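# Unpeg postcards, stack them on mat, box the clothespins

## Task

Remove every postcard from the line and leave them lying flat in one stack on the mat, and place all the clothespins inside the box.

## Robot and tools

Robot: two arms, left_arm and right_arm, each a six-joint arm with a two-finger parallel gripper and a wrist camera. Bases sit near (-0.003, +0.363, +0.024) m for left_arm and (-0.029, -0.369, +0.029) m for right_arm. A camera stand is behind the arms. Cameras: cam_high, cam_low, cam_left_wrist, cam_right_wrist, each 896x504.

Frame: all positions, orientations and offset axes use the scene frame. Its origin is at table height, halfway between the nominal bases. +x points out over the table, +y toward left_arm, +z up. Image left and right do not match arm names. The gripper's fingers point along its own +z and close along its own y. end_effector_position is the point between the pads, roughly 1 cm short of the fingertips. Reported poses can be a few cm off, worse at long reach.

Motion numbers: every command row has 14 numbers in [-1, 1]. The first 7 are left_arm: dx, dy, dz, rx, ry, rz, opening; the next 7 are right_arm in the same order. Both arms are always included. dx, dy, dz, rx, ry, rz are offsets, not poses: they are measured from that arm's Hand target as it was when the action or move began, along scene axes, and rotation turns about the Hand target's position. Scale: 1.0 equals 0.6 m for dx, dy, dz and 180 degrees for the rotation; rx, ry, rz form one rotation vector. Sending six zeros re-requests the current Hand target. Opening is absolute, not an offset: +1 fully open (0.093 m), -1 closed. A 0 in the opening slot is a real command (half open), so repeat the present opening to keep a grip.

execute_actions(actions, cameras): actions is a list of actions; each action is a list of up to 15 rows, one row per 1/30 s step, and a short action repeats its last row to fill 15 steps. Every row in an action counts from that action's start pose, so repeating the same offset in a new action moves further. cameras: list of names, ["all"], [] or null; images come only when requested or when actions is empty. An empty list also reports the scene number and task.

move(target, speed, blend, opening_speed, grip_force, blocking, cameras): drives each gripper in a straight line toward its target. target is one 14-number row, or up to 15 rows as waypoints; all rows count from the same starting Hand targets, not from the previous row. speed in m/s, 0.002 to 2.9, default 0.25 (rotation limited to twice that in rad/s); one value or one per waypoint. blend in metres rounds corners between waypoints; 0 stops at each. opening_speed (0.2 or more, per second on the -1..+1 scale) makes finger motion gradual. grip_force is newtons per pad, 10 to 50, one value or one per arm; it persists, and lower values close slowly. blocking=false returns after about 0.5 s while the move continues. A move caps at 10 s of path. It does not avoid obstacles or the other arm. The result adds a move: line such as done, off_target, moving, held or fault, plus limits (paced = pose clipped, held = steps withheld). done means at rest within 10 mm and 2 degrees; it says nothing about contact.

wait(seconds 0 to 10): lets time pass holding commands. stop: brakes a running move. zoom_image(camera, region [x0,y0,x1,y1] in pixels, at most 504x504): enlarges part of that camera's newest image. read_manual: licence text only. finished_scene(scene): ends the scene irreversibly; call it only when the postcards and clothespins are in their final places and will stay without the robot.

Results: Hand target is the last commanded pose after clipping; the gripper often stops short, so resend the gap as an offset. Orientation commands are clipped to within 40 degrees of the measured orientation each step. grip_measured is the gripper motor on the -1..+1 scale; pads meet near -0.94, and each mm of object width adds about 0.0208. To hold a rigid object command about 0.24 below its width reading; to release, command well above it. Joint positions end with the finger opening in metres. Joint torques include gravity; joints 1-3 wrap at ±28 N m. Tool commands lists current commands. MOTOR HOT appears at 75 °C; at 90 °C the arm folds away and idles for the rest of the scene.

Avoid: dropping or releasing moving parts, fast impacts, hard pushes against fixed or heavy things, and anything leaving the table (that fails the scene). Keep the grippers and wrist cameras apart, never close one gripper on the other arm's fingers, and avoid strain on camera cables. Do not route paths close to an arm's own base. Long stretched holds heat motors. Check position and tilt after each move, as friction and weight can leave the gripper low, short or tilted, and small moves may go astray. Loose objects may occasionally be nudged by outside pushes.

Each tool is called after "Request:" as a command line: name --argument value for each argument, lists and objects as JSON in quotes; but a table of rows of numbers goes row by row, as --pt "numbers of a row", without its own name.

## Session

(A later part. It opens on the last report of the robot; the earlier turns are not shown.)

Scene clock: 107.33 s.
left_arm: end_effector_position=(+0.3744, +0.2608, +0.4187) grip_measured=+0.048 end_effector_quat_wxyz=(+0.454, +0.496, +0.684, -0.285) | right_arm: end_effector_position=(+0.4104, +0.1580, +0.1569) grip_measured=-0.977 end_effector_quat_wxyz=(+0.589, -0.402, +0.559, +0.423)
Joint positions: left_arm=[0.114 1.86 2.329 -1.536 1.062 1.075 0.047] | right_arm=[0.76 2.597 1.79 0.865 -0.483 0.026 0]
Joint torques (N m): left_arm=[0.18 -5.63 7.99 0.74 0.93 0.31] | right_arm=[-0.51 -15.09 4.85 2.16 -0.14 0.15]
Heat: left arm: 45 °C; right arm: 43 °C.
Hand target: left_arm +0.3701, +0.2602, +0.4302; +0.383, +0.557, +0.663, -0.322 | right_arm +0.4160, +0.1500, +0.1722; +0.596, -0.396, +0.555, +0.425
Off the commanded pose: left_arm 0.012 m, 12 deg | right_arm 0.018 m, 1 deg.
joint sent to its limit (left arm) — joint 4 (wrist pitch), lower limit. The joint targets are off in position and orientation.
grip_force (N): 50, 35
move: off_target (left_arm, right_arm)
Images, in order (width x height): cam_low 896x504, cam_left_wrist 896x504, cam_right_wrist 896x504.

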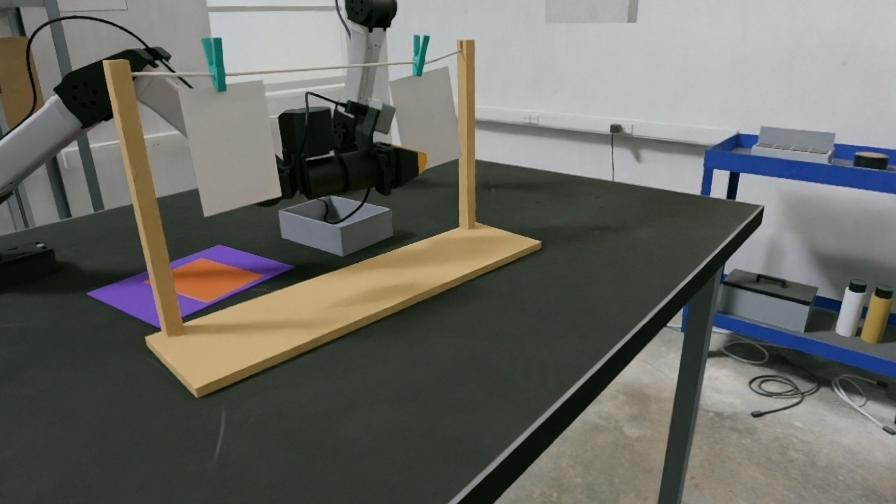

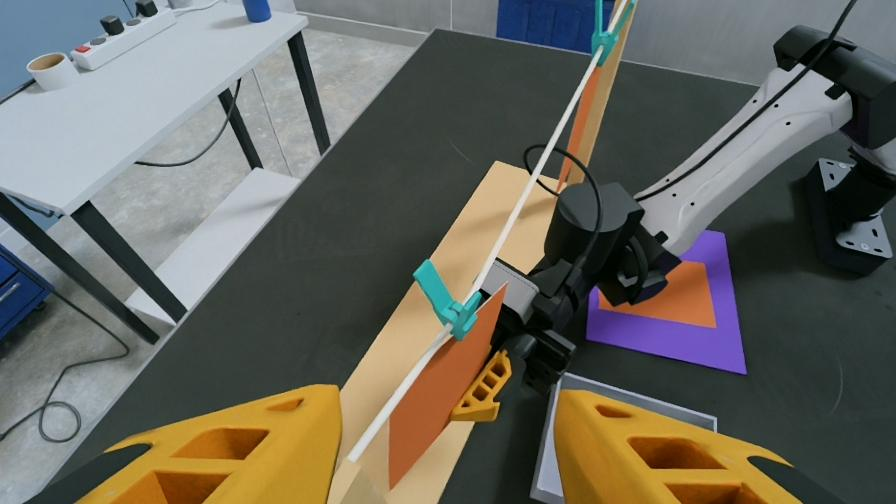

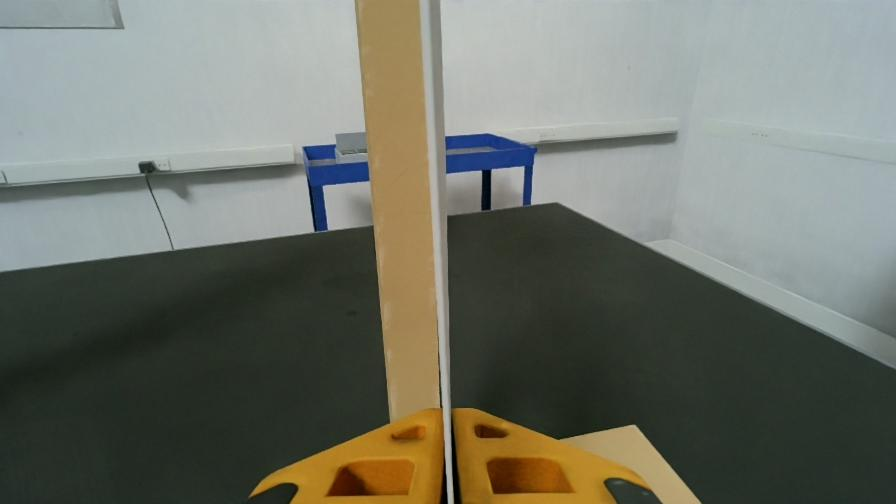

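Request:
move --target '[0.058,-0.137,-0.025,-0.011,0,-0.138,0.05,0,0,0.02,0,0,0,-1]' --speed 0.1 --cameras '["all"]'

Scene clock: 112.13 s.
left_arm: end_effector_position=(+0.4106, +0.1800, +0.4044) grip_measured=+0.048 end_effector_quat_wxyz=(+0.461, +0.574, +0.575, -0.358) | right_arm: end_effector_position=(+0.4104, +0.1580, +0.1569) grip_measured=-0.977 end_effector_quat_wxyz=(+0.589, -0.402, +0.560, +0.423)
Joint positions: left_arm=[-0.07 2.165 2.644 -1.538 1.196 1.152 0.047] | right_arm=[0.76 2.597 1.79 0.865 -0.483 0.027 0]
Joint torques (N m): left_arm=[-0.92 -7.51 7.9 0.72 0.97 0.28] | right_arm=[-0.53 -17.03 5.31 1.88 -0.15 0.17]
Heat: left arm: 45 °C; right arm: 44 °C.
Hand target: left_arm +0.4049, +0.1780, +0.4152; +0.315, +0.680, +0.522, -0.408 | right_arm +0.4160, +0.1500, +0.1842; +0.596, -0.396, +0.555, +0.425
Off the commanded pose: left_arm 0.012 m, 22 deg | right_arm 0.029 m, 1 deg.
joint sent to its limit (left arm) — joint 4 (wrist pitch), lower limit. The joint targets are off in position and orientation.
grip_force (N): 50, 35
move: off_target (left_arm, right_arm)

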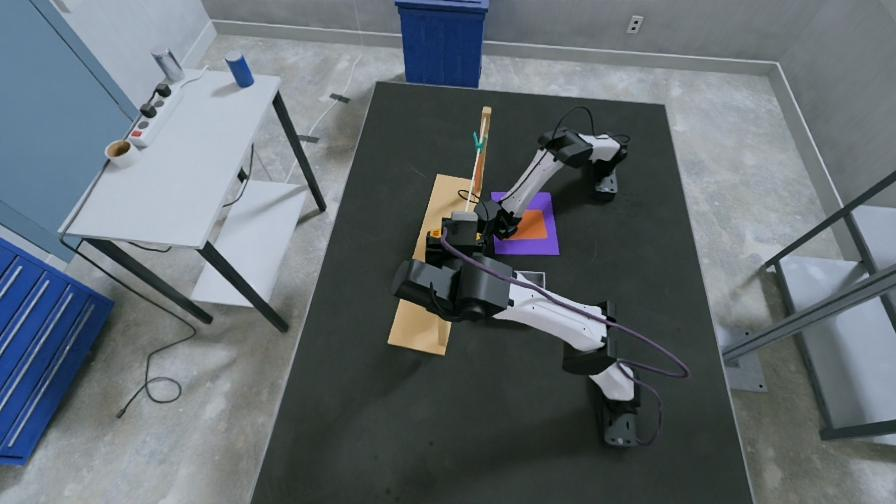

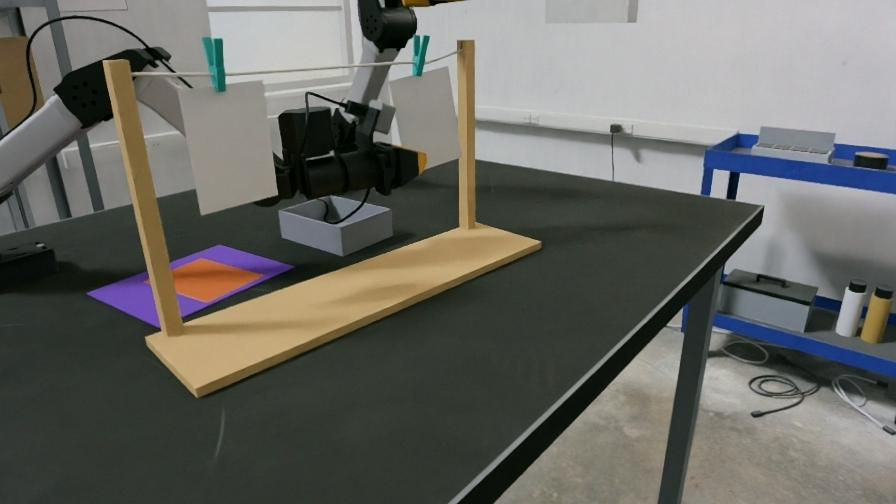

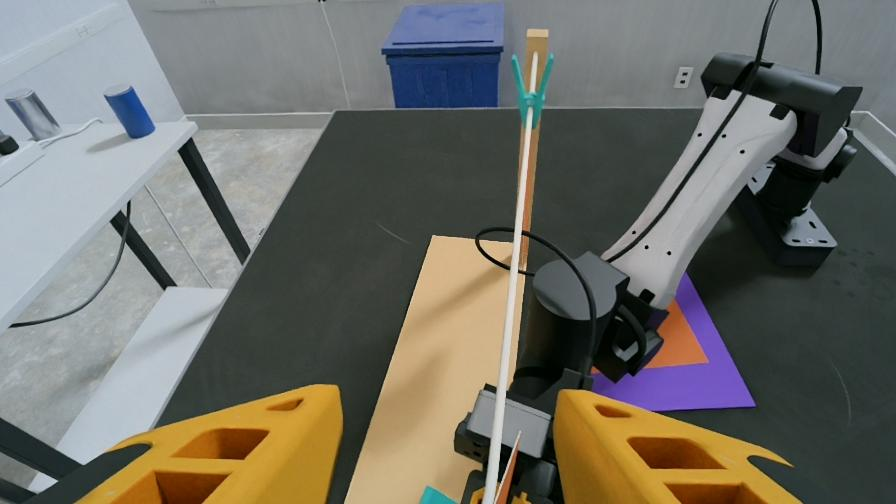

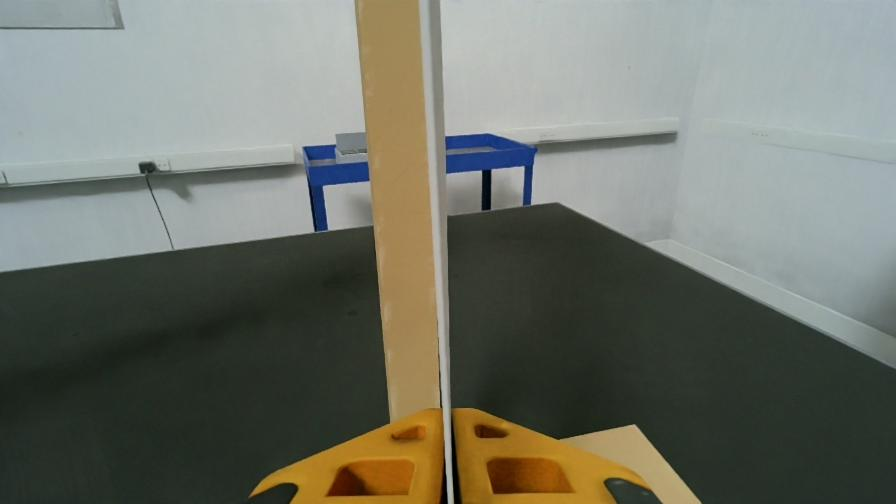

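Request:
move --target '[0,0,0,0.092,-0.0235,0,0.05,0,0,0.01,0,0,0,-1]' --speed 0.1 --cameras '["cam_left_wrist","cam_low"]'

Scene clock: 116.23 s.
left_arm: end_effector_position=(+0.4190, +0.1807, +0.3955) grip_measured=+0.048 end_effector_quat_wxyz=(+0.445, +0.604, +0.606, -0.264) | right_arm: end_effector_position=(+0.4104, +0.1580, +0.1586) grip_measured=-0.977 end_effector_quat_wxyz=(+0.589, -0.402, +0.559, +0.423)
Joint positions: left_arm=[-0.105 2.165 2.713 -1.538 0.983 1.152 0.047] | right_arm=[0.76 2.594 1.79 0.863 -0.483 0.027 0]
Joint torques (N m): left_arm=[-0.96 -10.45 7.65 0.89 0.34 0.17] | right_arm=[-0.47 -17.78 5.5 1.77 -0.16 0.15]
Heat: left arm: 45 °C; right arm: 46 °C.
Hand target: left_arm +0.4049, +0.1780, +0.4152; +0.232, +0.733, +0.563, -0.303 | right_arm +0.4160, +0.1500, +0.1902; +0.596, -0.396, +0.555, +0.425
Off the commanded pose: left_arm 0.024 m, 29 deg | right_arm 0.033 m, 1 deg.
joint sent to its limit (left arm) — joint 4 (wrist pitch), lower limit. The joint targets are off in position and orientation.
grip_force (N): 50, 35
move: off_target (left_arm, right_arm)
Images, in order (width x height): cam_low 896x504, cam_left_wrist 896x504.

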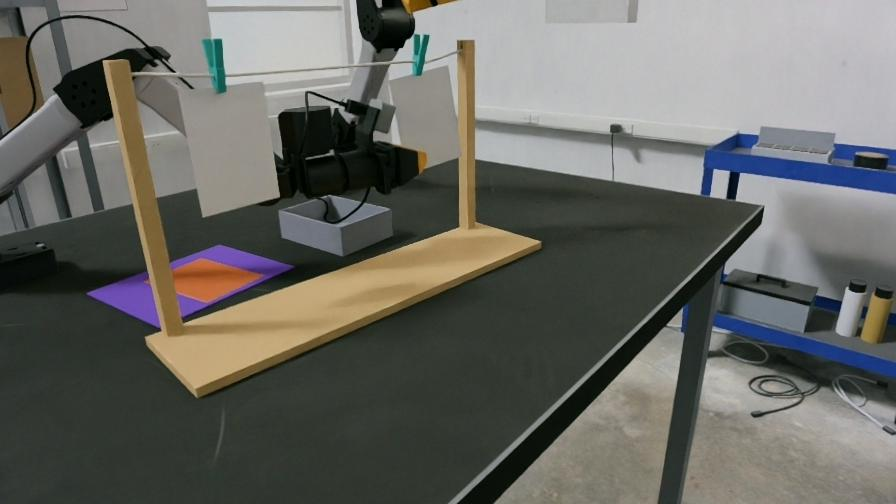

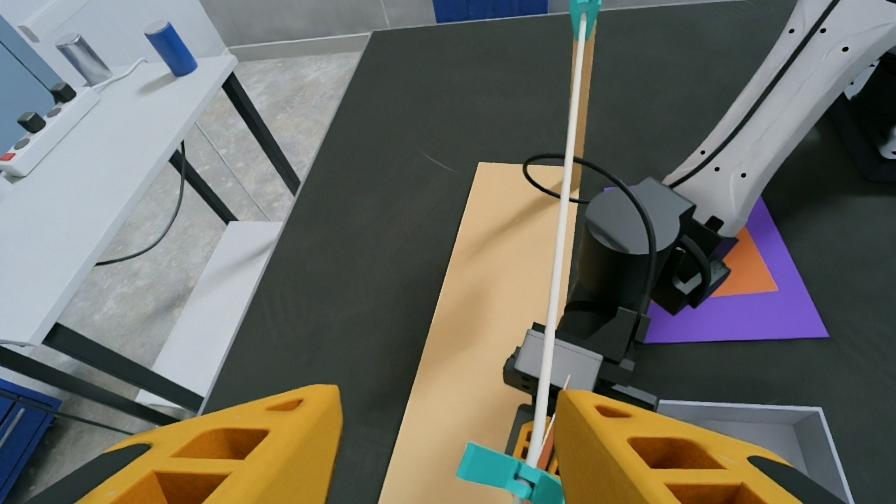

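Request:
move --target '[0.0,0.0,-0.092,-0.05,0.0,0.056,0.05,0,0,0,0,0,0,-1]' --speed 0.08 --cameras '["cam_left_wrist","cam_low"]'

Scene clock: 120.80 s.
left_arm: end_effector_position=(+0.4175, +0.1800, +0.3503) grip_measured=+0.048 end_effector_quat_wxyz=(+0.394, +0.602, +0.627, -0.300) | right_arm: end_effector_position=(+0.4106, +0.1581, +0.1542) grip_measured=-0.977 end_effector_quat_wxyz=(+0.582, -0.403, +0.566, +0.422)
Joint positions: left_arm=[-0.106 2.151 2.526 -1.542 0.984 1.211 0.047] | right_arm=[0.76 2.594 1.79 0.843 -0.483 0.027 0]
Joint torques (N m): left_arm=[-0.8 -11.32 3.81 0.67 0.52 0.37] | right_arm=[-0.51 -17.77 5.72 1.96 -0.16 0.14]
Heat: left arm: 44 °C; right arm: 49 °C.
Hand target: left_arm +0.4049, +0.1780, +0.3600; +0.315, +0.660, +0.600, -0.325 | right_arm +0.4160, +0.1500, +0.1902; +0.596, -0.396, +0.555, +0.425
Off the commanded pose: left_arm 0.016 m, 12 deg | right_arm 0.037 m, 2 deg.
joint sent to its limit (left arm) — joint 4 (wrist pitch), lower limit. The joint targets are off in position and orientation.
grip_force (N): 50, 35
move: off_target (left_arm, right_arm)
Images, in order (width x height): cam_low 896x504, cam_left_wrist 896x504.

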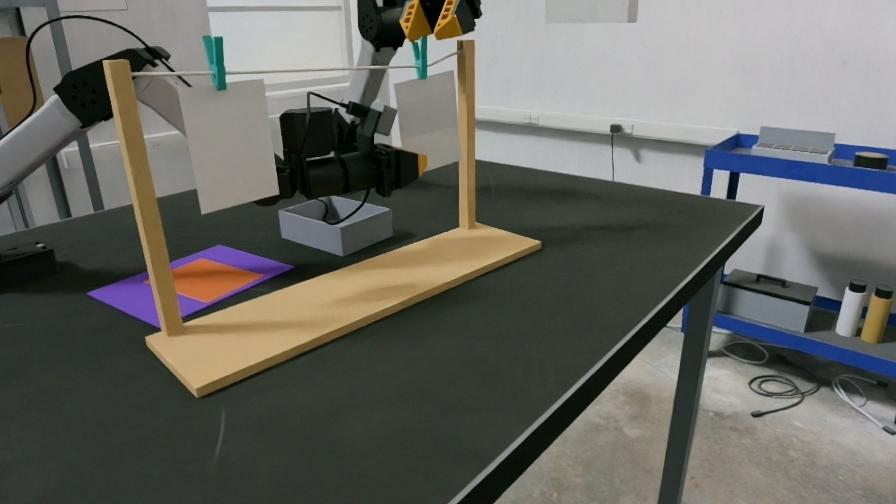

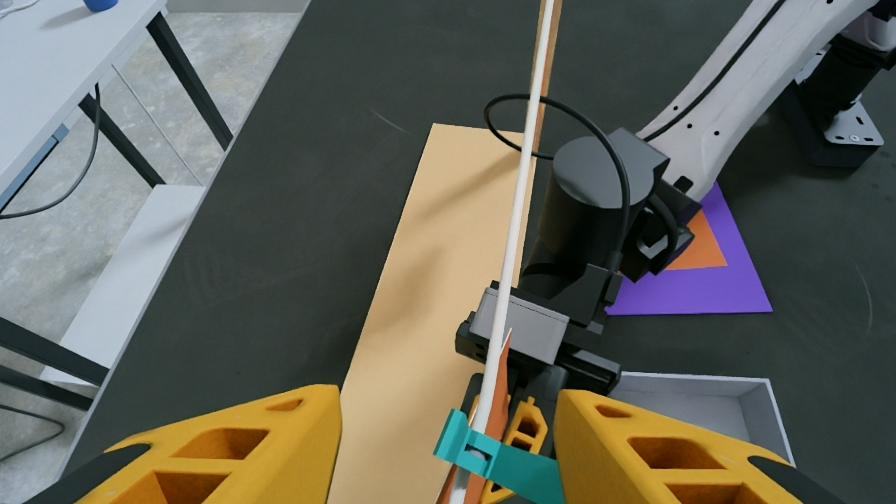

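Request:
move --pt "-0.028 0.0 0.042 0 0.0 0.04 0.05 -0.012 -0.01 0.03 0 0 0.078 -1" --pt "-0.028 0.0 0.042 0 0.0 0.04 0.05 -0.017 -0.015 0.0 0 0 0.078 -1" --speed 0.08 --cameras '["cam_left_wrist","cam_low","cam_right_wrist","cam_high"]'

Scene clock: 123.97 s.
left_arm: end_effector_position=(+0.4036, +0.1801, +0.3725) grip_measured=+0.048 end_effector_quat_wxyz=(+0.393, +0.582, +0.649, -0.293) | right_arm: end_effector_position=(+0.4043, +0.1440, +0.1720) grip_measured=-0.977 end_effector_quat_wxyz=(+0.527, -0.461, +0.518, +0.492)
Joint positions: left_arm=[-0.117 2.087 2.526 -1.542 0.95 1.107 0.047] | right_arm=[0.689 2.594 1.864 0.785 -0.787 0.063 0]
Joint torques (N m): left_arm=[-0.99 -11.43 4.14 0.78 0.37 -0.01] | right_arm=[-0.35 -14.3 6.41 2.2 -0.16 0.14]
Heat: left arm: 44 °C; right arm: 51 °C.
Hand target: left_arm +0.3881, +0.1780, +0.3852; +0.335, +0.621, +0.640, -0.304 | right_arm +0.4058, +0.1410, +0.1902; +0.540, -0.461, +0.502, +0.494
Off the commanded pose: left_arm 0.020 m, 8 deg | right_arm 0.018 m, 2 deg.
joint sent to its limit (left arm) — joint 4 (wrist pitch), lower limit. The joint targets are off in position and orientation.
grip_force (N): 50, 35
move: off_target (left_arm, right_arm)

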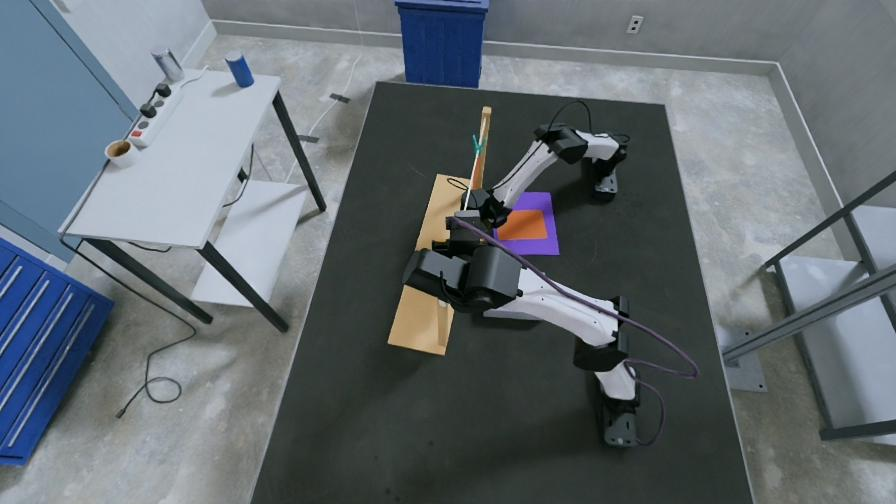

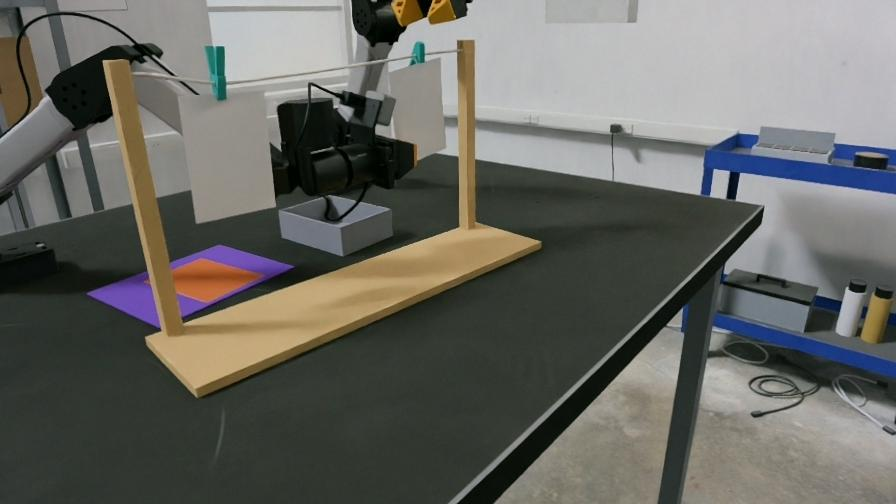

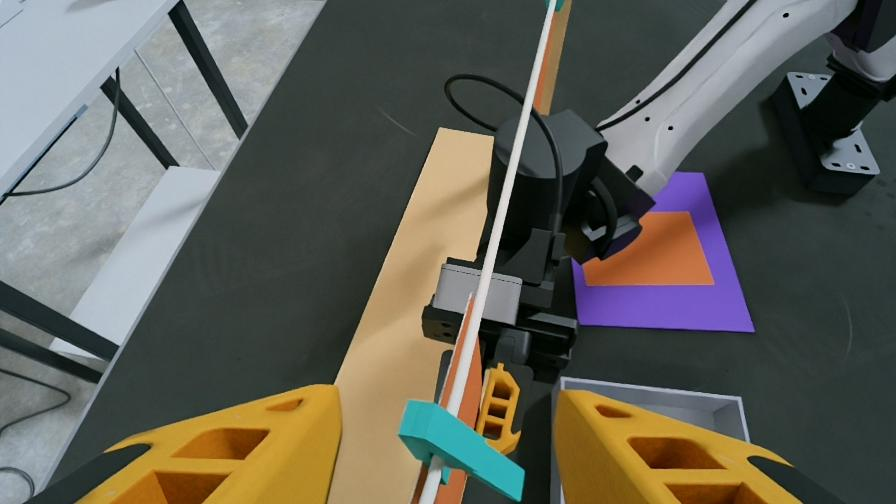

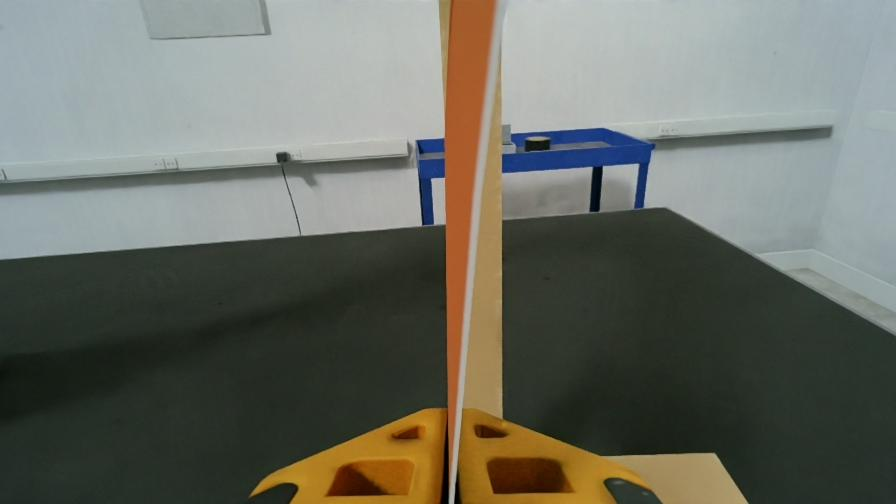

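Request:
zoom_image --camera "cam_left_wrist" --region '[360, 270, 560, 504]'

Request:
zoom_image --camera "cam_low" --region '[360, 20, 500, 180]'

Scaled by 2.154 from the camera's 896x504 image, which has a finer 1280x720 frame.

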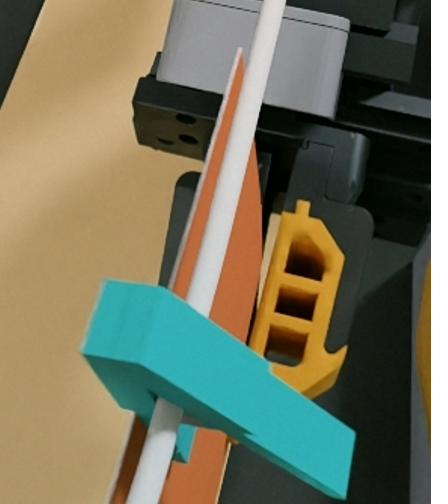

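Scaled by 3.150 from the camera's 896x504 image, which has a finer 1280x720 frame.

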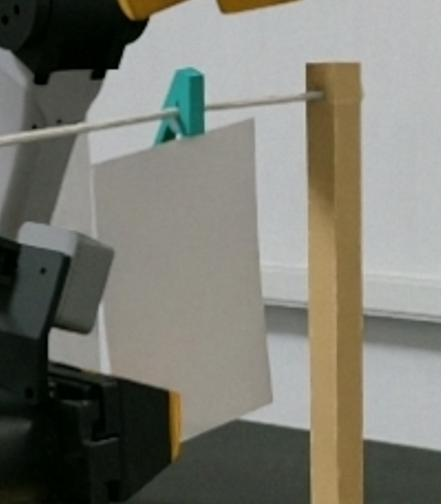

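Request:
move --target '[0,0,0,0,0,0,0.05,0,0,-0.06,0,0,0,-1]' --speed 0.06 --cameras '["cam_left_wrist","cam_low"]'

Request:
zoom_image --camera "cam_low" --region '[360, 20, 500, 180]'

Scene clock: 126.17 s.
left_arm: end_effector_position=(+0.4036, +0.1801, +0.3725) grip_measured=+0.048 end_effector_quat_wxyz=(+0.393, +0.582, +0.649, -0.293) | right_arm: end_effector_position=(+0.4044, +0.1444, +0.1391) grip_measured=-0.977 end_effector_quat_wxyz=(+0.517, -0.461, +0.527, +0.493)
Joint positions: left_arm=[-0.117 2.087 2.526 -1.542 0.95 1.107 0.047] | right_arm=[0.689 2.655 1.864 0.819 -0.788 0.063 0]
Joint torques (N m): left_arm=[-0.95 -11.44 4.16 0.79 0.36 -0.01] | right_arm=[-0.36 -13.2 5.63 2.69 -0.17 0.11]
Heat: left arm: 44 °C; right arm: 52 °C.
Hand target: left_arm +0.3881, +0.1780, +0.3852; +0.335, +0.621, +0.640, -0.304 | right_arm +0.4058, +0.1410, +0.1542; +0.540, -0.461, +0.502, +0.494
Off the commanded pose: left_arm 0.020 m, 8 deg | right_arm 0.015 m, 4 deg.
joint sent to its limit (left arm) — joint 4 (wrist pitch), lower limit. The joint targets are off in position and orientation.
grip_force (N): 50, 35
move: off_target (left_arm, right_arm)
Images, in order (width x height): cam_low 896x504, cam_left_wrist 896x504.

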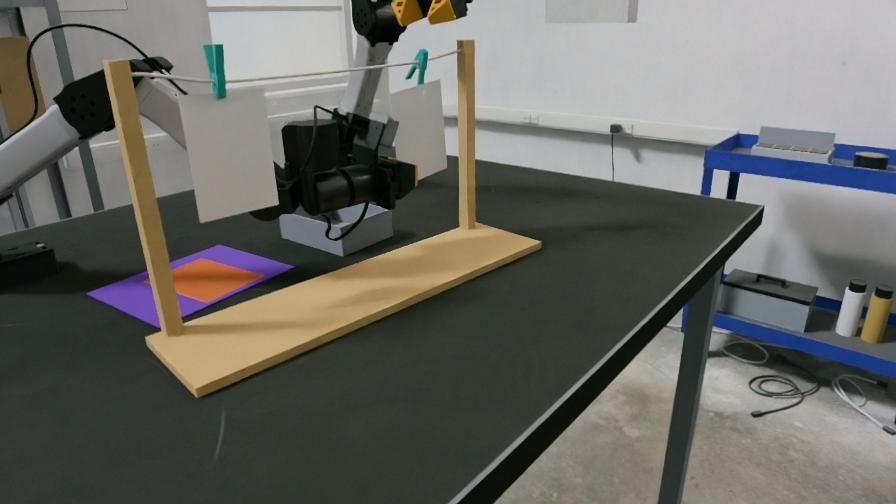

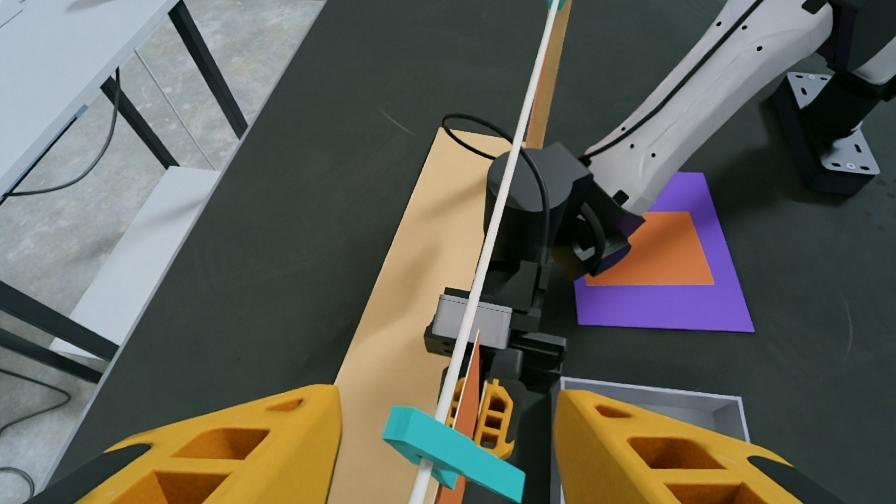

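Scaled by 3.150 from the camera's 896x504 image, which has a finer 1280x720 frame.

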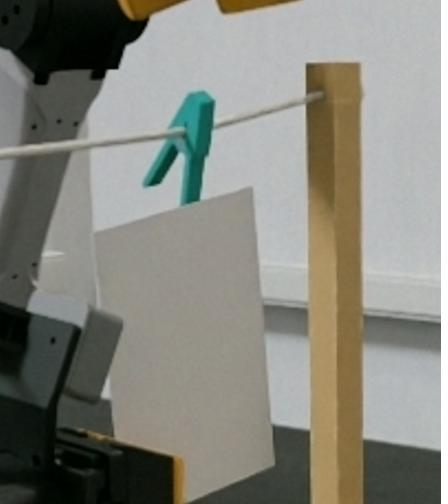

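Request:
move --pt "0 0 0 0 0 0 0.05 0 0 -0.05 0 0 0 -1" --pt "0 0 0 0 0 0 0.05 -0.09 -0.01 -0.04 0 0 0 -1" --pt "0 0 0 0 0 0 0.05 -0.2 -0.1 0.1 0 0 0 -1" --pt "0 0 0 0 0 0 0.05 -0.36 -0.532 0.16 -0.148 0.488 -0.027 -1" --speed '[0.08,0.12,0.2,0.25]' --blend '[0,0.02,0.02,0]' --cameras '["cam_high","cam_low","cam_left_wrist","cam_right_wrist"]'

Scene clock: 133.33 s.
left_arm: end_effector_position=(+0.4036, +0.1801, +0.3725) grip_measured=+0.048 end_effector_quat_wxyz=(+0.393, +0.582, +0.649, -0.293) | right_arm: end_effector_position=(+0.1856, -0.1809, +0.2363) grip_measured=-0.977 end_effector_quat_wxyz=(-0.063, -0.056, +0.847, +0.524)
Joint positions: left_arm=[-0.117 2.087 2.526 -1.542 0.95 1.107 0.047] | right_arm=[0.16 1.487 1.163 -1.297 -1.112 -0.002 0]
Joint torques (N m): left_arm=[-0.94 -11.48 4.16 0.79 0.36 -0.01] | right_arm=[-0.18 -4.3 8.59 0.25 -0.71 -0.18]
Heat: left arm: 44 °C; right arm: 51 °C.
Hand target: left_arm +0.3881, +0.1780, +0.3852; +0.335, +0.621, +0.640, -0.304 | right_arm +0.1898, -0.1782, +0.2502; -0.047, -0.074, +0.840, +0.535
Off the commanded pose: left_arm 0.020 m, 8 deg | right_arm 0.015 m, 3 deg.
joint sent to its limit (left arm) — joint 4 (wrist pitch), lower limit. The joint targets are off in position and orientation.
grip_force (N): 50, 35
move: off_target (left_arm, right_arm)

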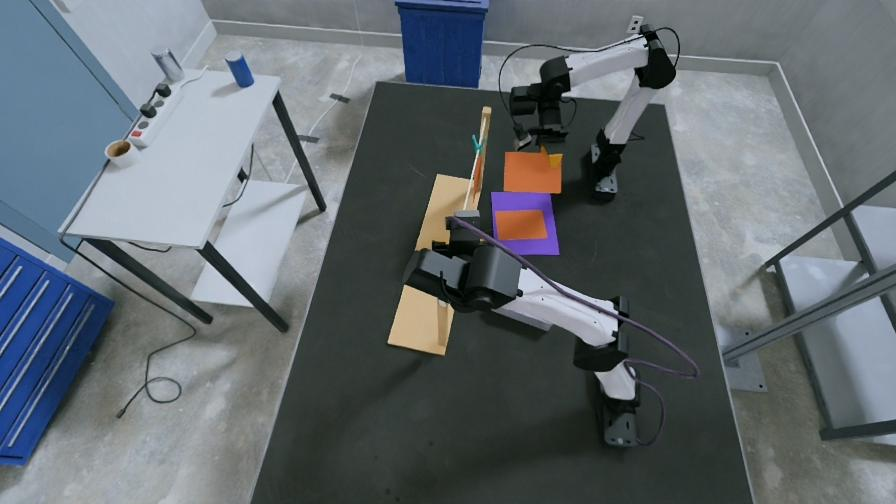

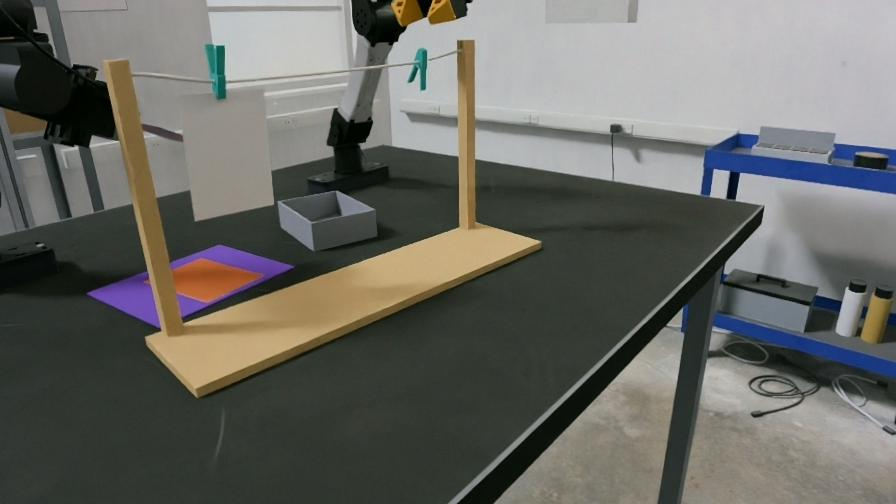

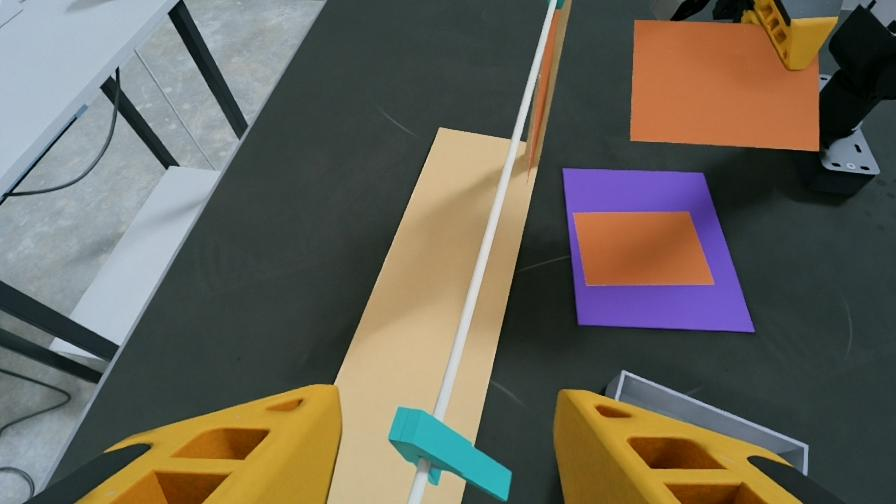

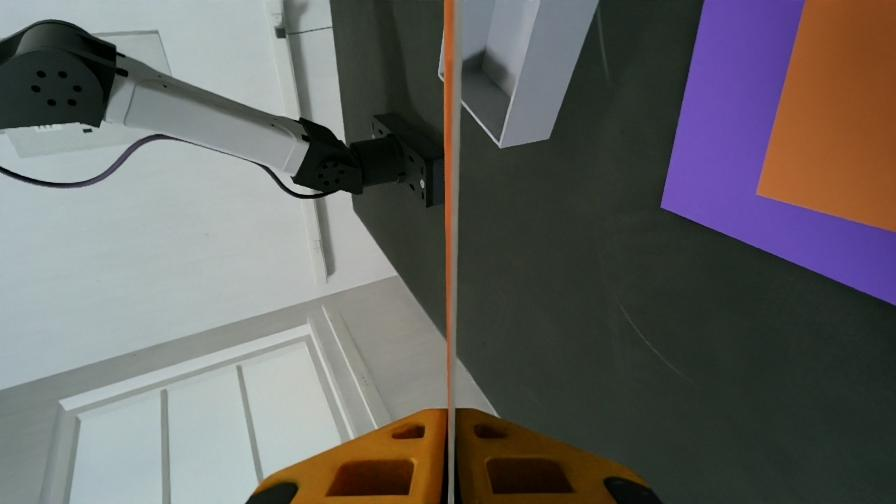

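Request:
move --pt "0 0 0 0 0 0 0.05 -0.013 0 -0.25 0 0 0 -1" --pt "0 0 0 0 0 0 0.05 -0.013 0 -0.325 0 0 0 -1" --speed '[0.2,0.06]' --cameras '["cam_high","cam_left_wrist","cam_right_wrist","cam_low"]'

Scene clock: 136.87 s.
left_arm: end_effector_position=(+0.4036, +0.1801, +0.3725) grip_measured=+0.048 end_effector_quat_wxyz=(+0.393, +0.582, +0.649, -0.293) | right_arm: end_effector_position=(+0.1796, -0.1815, +0.0520) grip_measured=-0.977 end_effector_quat_wxyz=(-0.056, -0.069, +0.846, +0.525)
Joint positions: left_arm=[-0.117 2.087 2.526 -1.542 0.95 1.107 0.047] | right_arm=[0.161 1.826 0.684 -0.477 -1.112 -0.03 0]
Joint torques (N m): left_arm=[-0.92 -11.48 4.14 0.79 0.35 -0.02] | right_arm=[0.2 -5.49 2.67 0.68 -0.7 0.11]
Heat: left arm: 44 °C; right arm: 50 °C.
Hand target: left_arm +0.3881, +0.1780, +0.3852; +0.335, +0.621, +0.640, -0.304 | right_arm +0.1820, -0.1782, +0.0552; -0.047, -0.074, +0.840, +0.535
Off the commanded pose: left_arm 0.020 m, 8 deg | right_arm 0.005 m, 2 deg.
joint sent to its limit (left arm) — joint 4 (wrist pitch), lower limit. The joint targets are off in position and orientation.
grip_force (N): 50, 35
move: off_target (left_arm)

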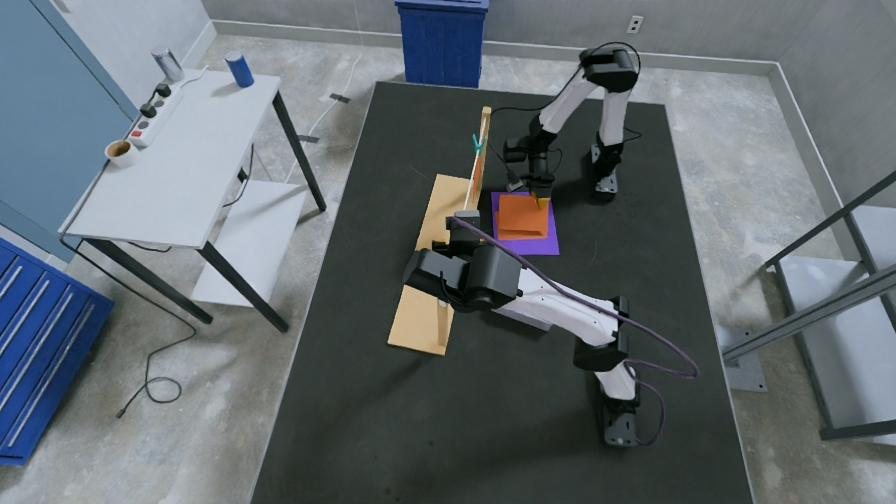

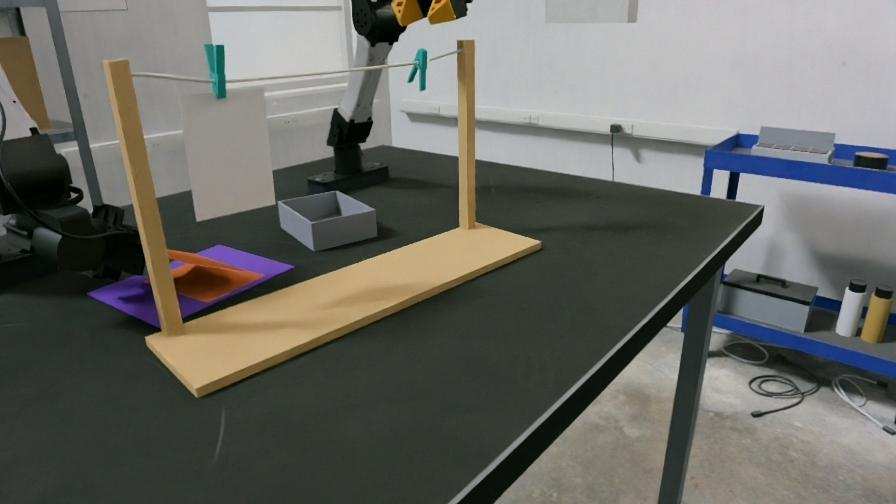

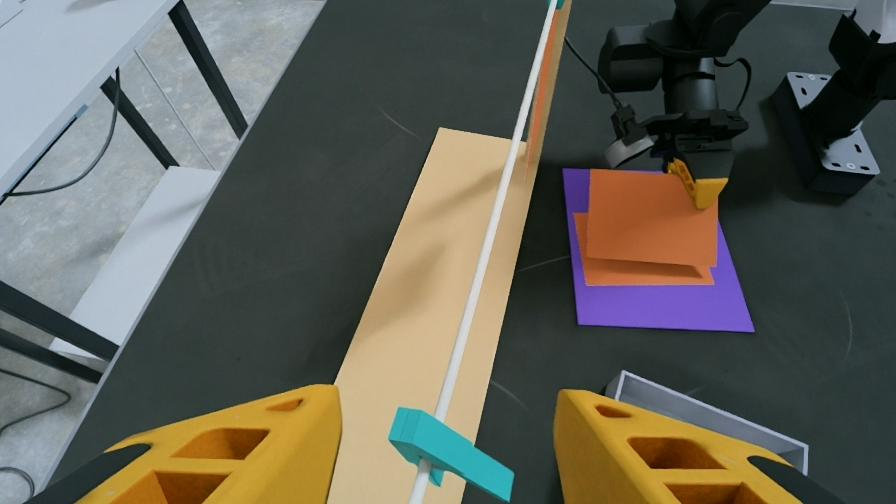

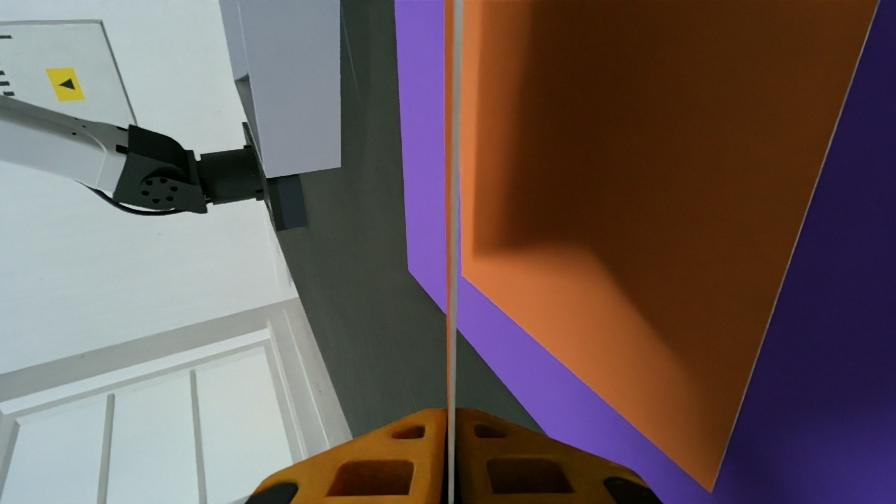

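Request:
move --pt "0 0 0 0 0 0 0.05 0 0.012 -0.017 0 0 0 -1" --pt "0 0 0 0 0 0 0.05 0 0.012 -0.025 0 0 0 -1" --speed 0.05

Request:
move --target '[0,0,0,0,0,0,0.05,0,0,-0.0083,0,0,0,-0.73]' --speed 0.05

Request:
move --target '[0,0,0,0,0,0,0.05,0,0,-0.0083,0,0,0,-0.54]' --speed 0.05 --cameras '["cam_left_wrist","cam_right_wrist"]'

Scene clock: 138.80 s.
left_arm: end_effector_position=(+0.4036, +0.1801, +0.3725) grip_measured=+0.048 end_effector_quat_wxyz=(+0.393, +0.582, +0.649, -0.293) | right_arm: end_effector_position=(+0.1789, -0.1748, +0.0372) grip_measured=-0.977 end_effector_quat_wxyz=(-0.058, -0.066, +0.846, +0.525)
Joint positions: left_arm=[-0.117 2.087 2.526 -1.542 0.95 1.107 0.047] | right_arm=[0.189 1.873 0.655 -0.346 -1.114 0.04 0]
Joint torques (N m): left_arm=[-0.95 -11.44 4.12 0.79 0.35 -0.01] | right_arm=[0.66 -5.41 2.54 0.87 -0.68 0.11]
Heat: left arm: 44 °C; right arm: 49 °C.
Hand target: left_arm +0.3881, +0.1780, +0.3852; +0.335, +0.621, +0.640, -0.304 | right_arm +0.1820, -0.1710, +0.0402; -0.047, -0.074, +0.840, +0.535
Off the commanded pose: left_arm 0.020 m, 8 deg | right_arm 0.006 m, 2 deg.
joint sent to its limit (left arm) — joint 4 (wrist pitch), lower limit. The joint targets are off in position and orientation.
grip_force (N): 50, 35
move: off_target (left_arm)

Scene clock: 140.03 s.
left_arm: end_effector_position=(+0.4036, +0.1801, +0.3725) grip_measured=+0.048 end_effector_quat_wxyz=(+0.393, +0.582, +0.649, -0.293) | right_arm: end_effector_position=(+0.1796, -0.1747, +0.0322) grip_measured=-0.732 end_effector_quat_wxyz=(-0.055, -0.068, +0.846, +0.526)
Joint positions: left_arm=[-0.117 2.087 2.526 -1.542 0.95 1.107 0.047] | right_arm=[0.189 1.893 0.65 -0.315 -1.114 0.04 0.01]
Joint torques (N m): left_arm=[-0.94 -11.45 4.11 0.78 0.35 -0.01] | right_arm=[0.62 -5.42 2.48 0.81 -0.68 0.13]
Heat: left arm: 44 °C; right arm: 49 °C.
Hand target: left_arm +0.3881, +0.1780, +0.3852; +0.335, +0.621, +0.640, -0.304 | right_arm +0.1820, -0.1710, +0.0352; -0.047, -0.074, +0.840, +0.535
Off the commanded pose: left_arm 0.020 m, 8 deg | right_arm 0.005 m, 2 deg.
joint sent to its limit (left arm) — joint 4 (wrist pitch), lower limit. The joint targets are off in position and orientation.
grip_force (N): 50, 35
move: off_target (left_arm)

Scene clock: 141.17 s.
left_arm: end_effector_position=(+0.4036, +0.1801, +0.3725) grip_measured=+0.048 end_effector_quat_wxyz=(+0.393, +0.582, +0.649, -0.293) | right_arm: end_effector_position=(+0.1801, -0.1741, +0.0287) grip_measured=-0.542 end_effector_quat_wxyz=(-0.055, -0.069, +0.846, +0.526)
Joint positions: left_arm=[-0.117 2.087 2.526 -1.542 0.95 1.107 0.047] | right_arm=[0.19 1.91 0.65 -0.296 -1.115 0.04 0.019]
Joint torques (N m): left_arm=[-0.94 -11.45 4.16 0.78 0.36 0] | right_arm=[0.59 -5.31 2.13 0.86 -0.69 0.11]
Heat: left arm: 44 °C; right arm: 49 °C.
Hand target: left_arm +0.3881, +0.1780, +0.3852; +0.335, +0.621, +0.640, -0.304 | right_arm +0.1820, -0.1710, +0.0302; -0.047, -0.074, +0.840, +0.535
Off the commanded pose: left_arm 0.020 m, 8 deg | right_arm 0.004 m, 2 deg.
joint sent to its limit (left arm) — joint 4 (wrist pitch), lower limit. The joint targets are off in position and orientation.
grip_force (N): 50, 35
move: off_target (left_arm)
Images, in order (width x height): cam_left_wrist 896x504, cam_right_wrist 896x504.

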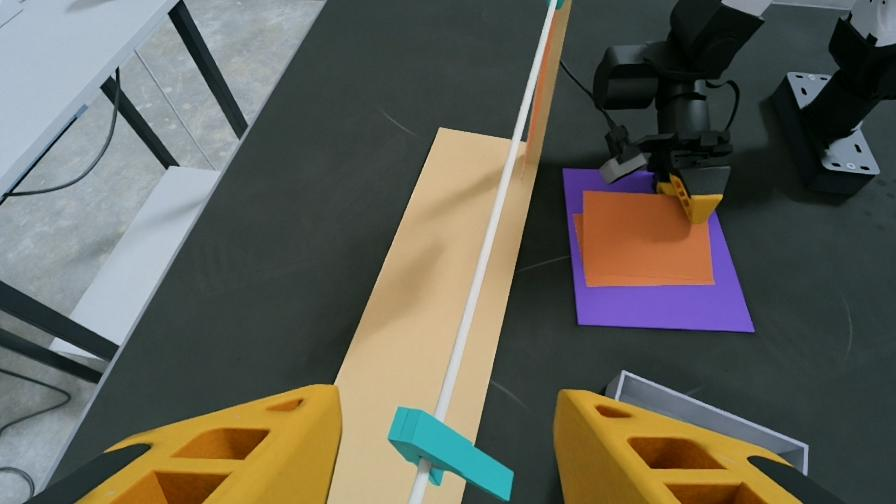

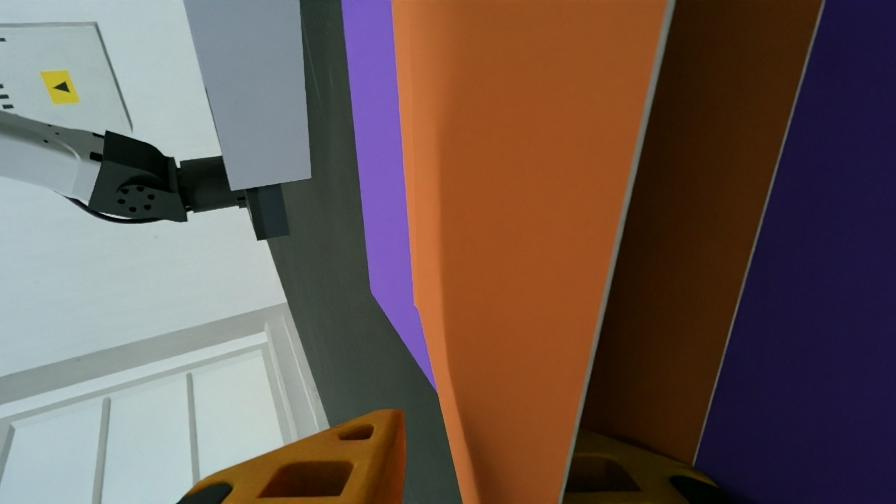

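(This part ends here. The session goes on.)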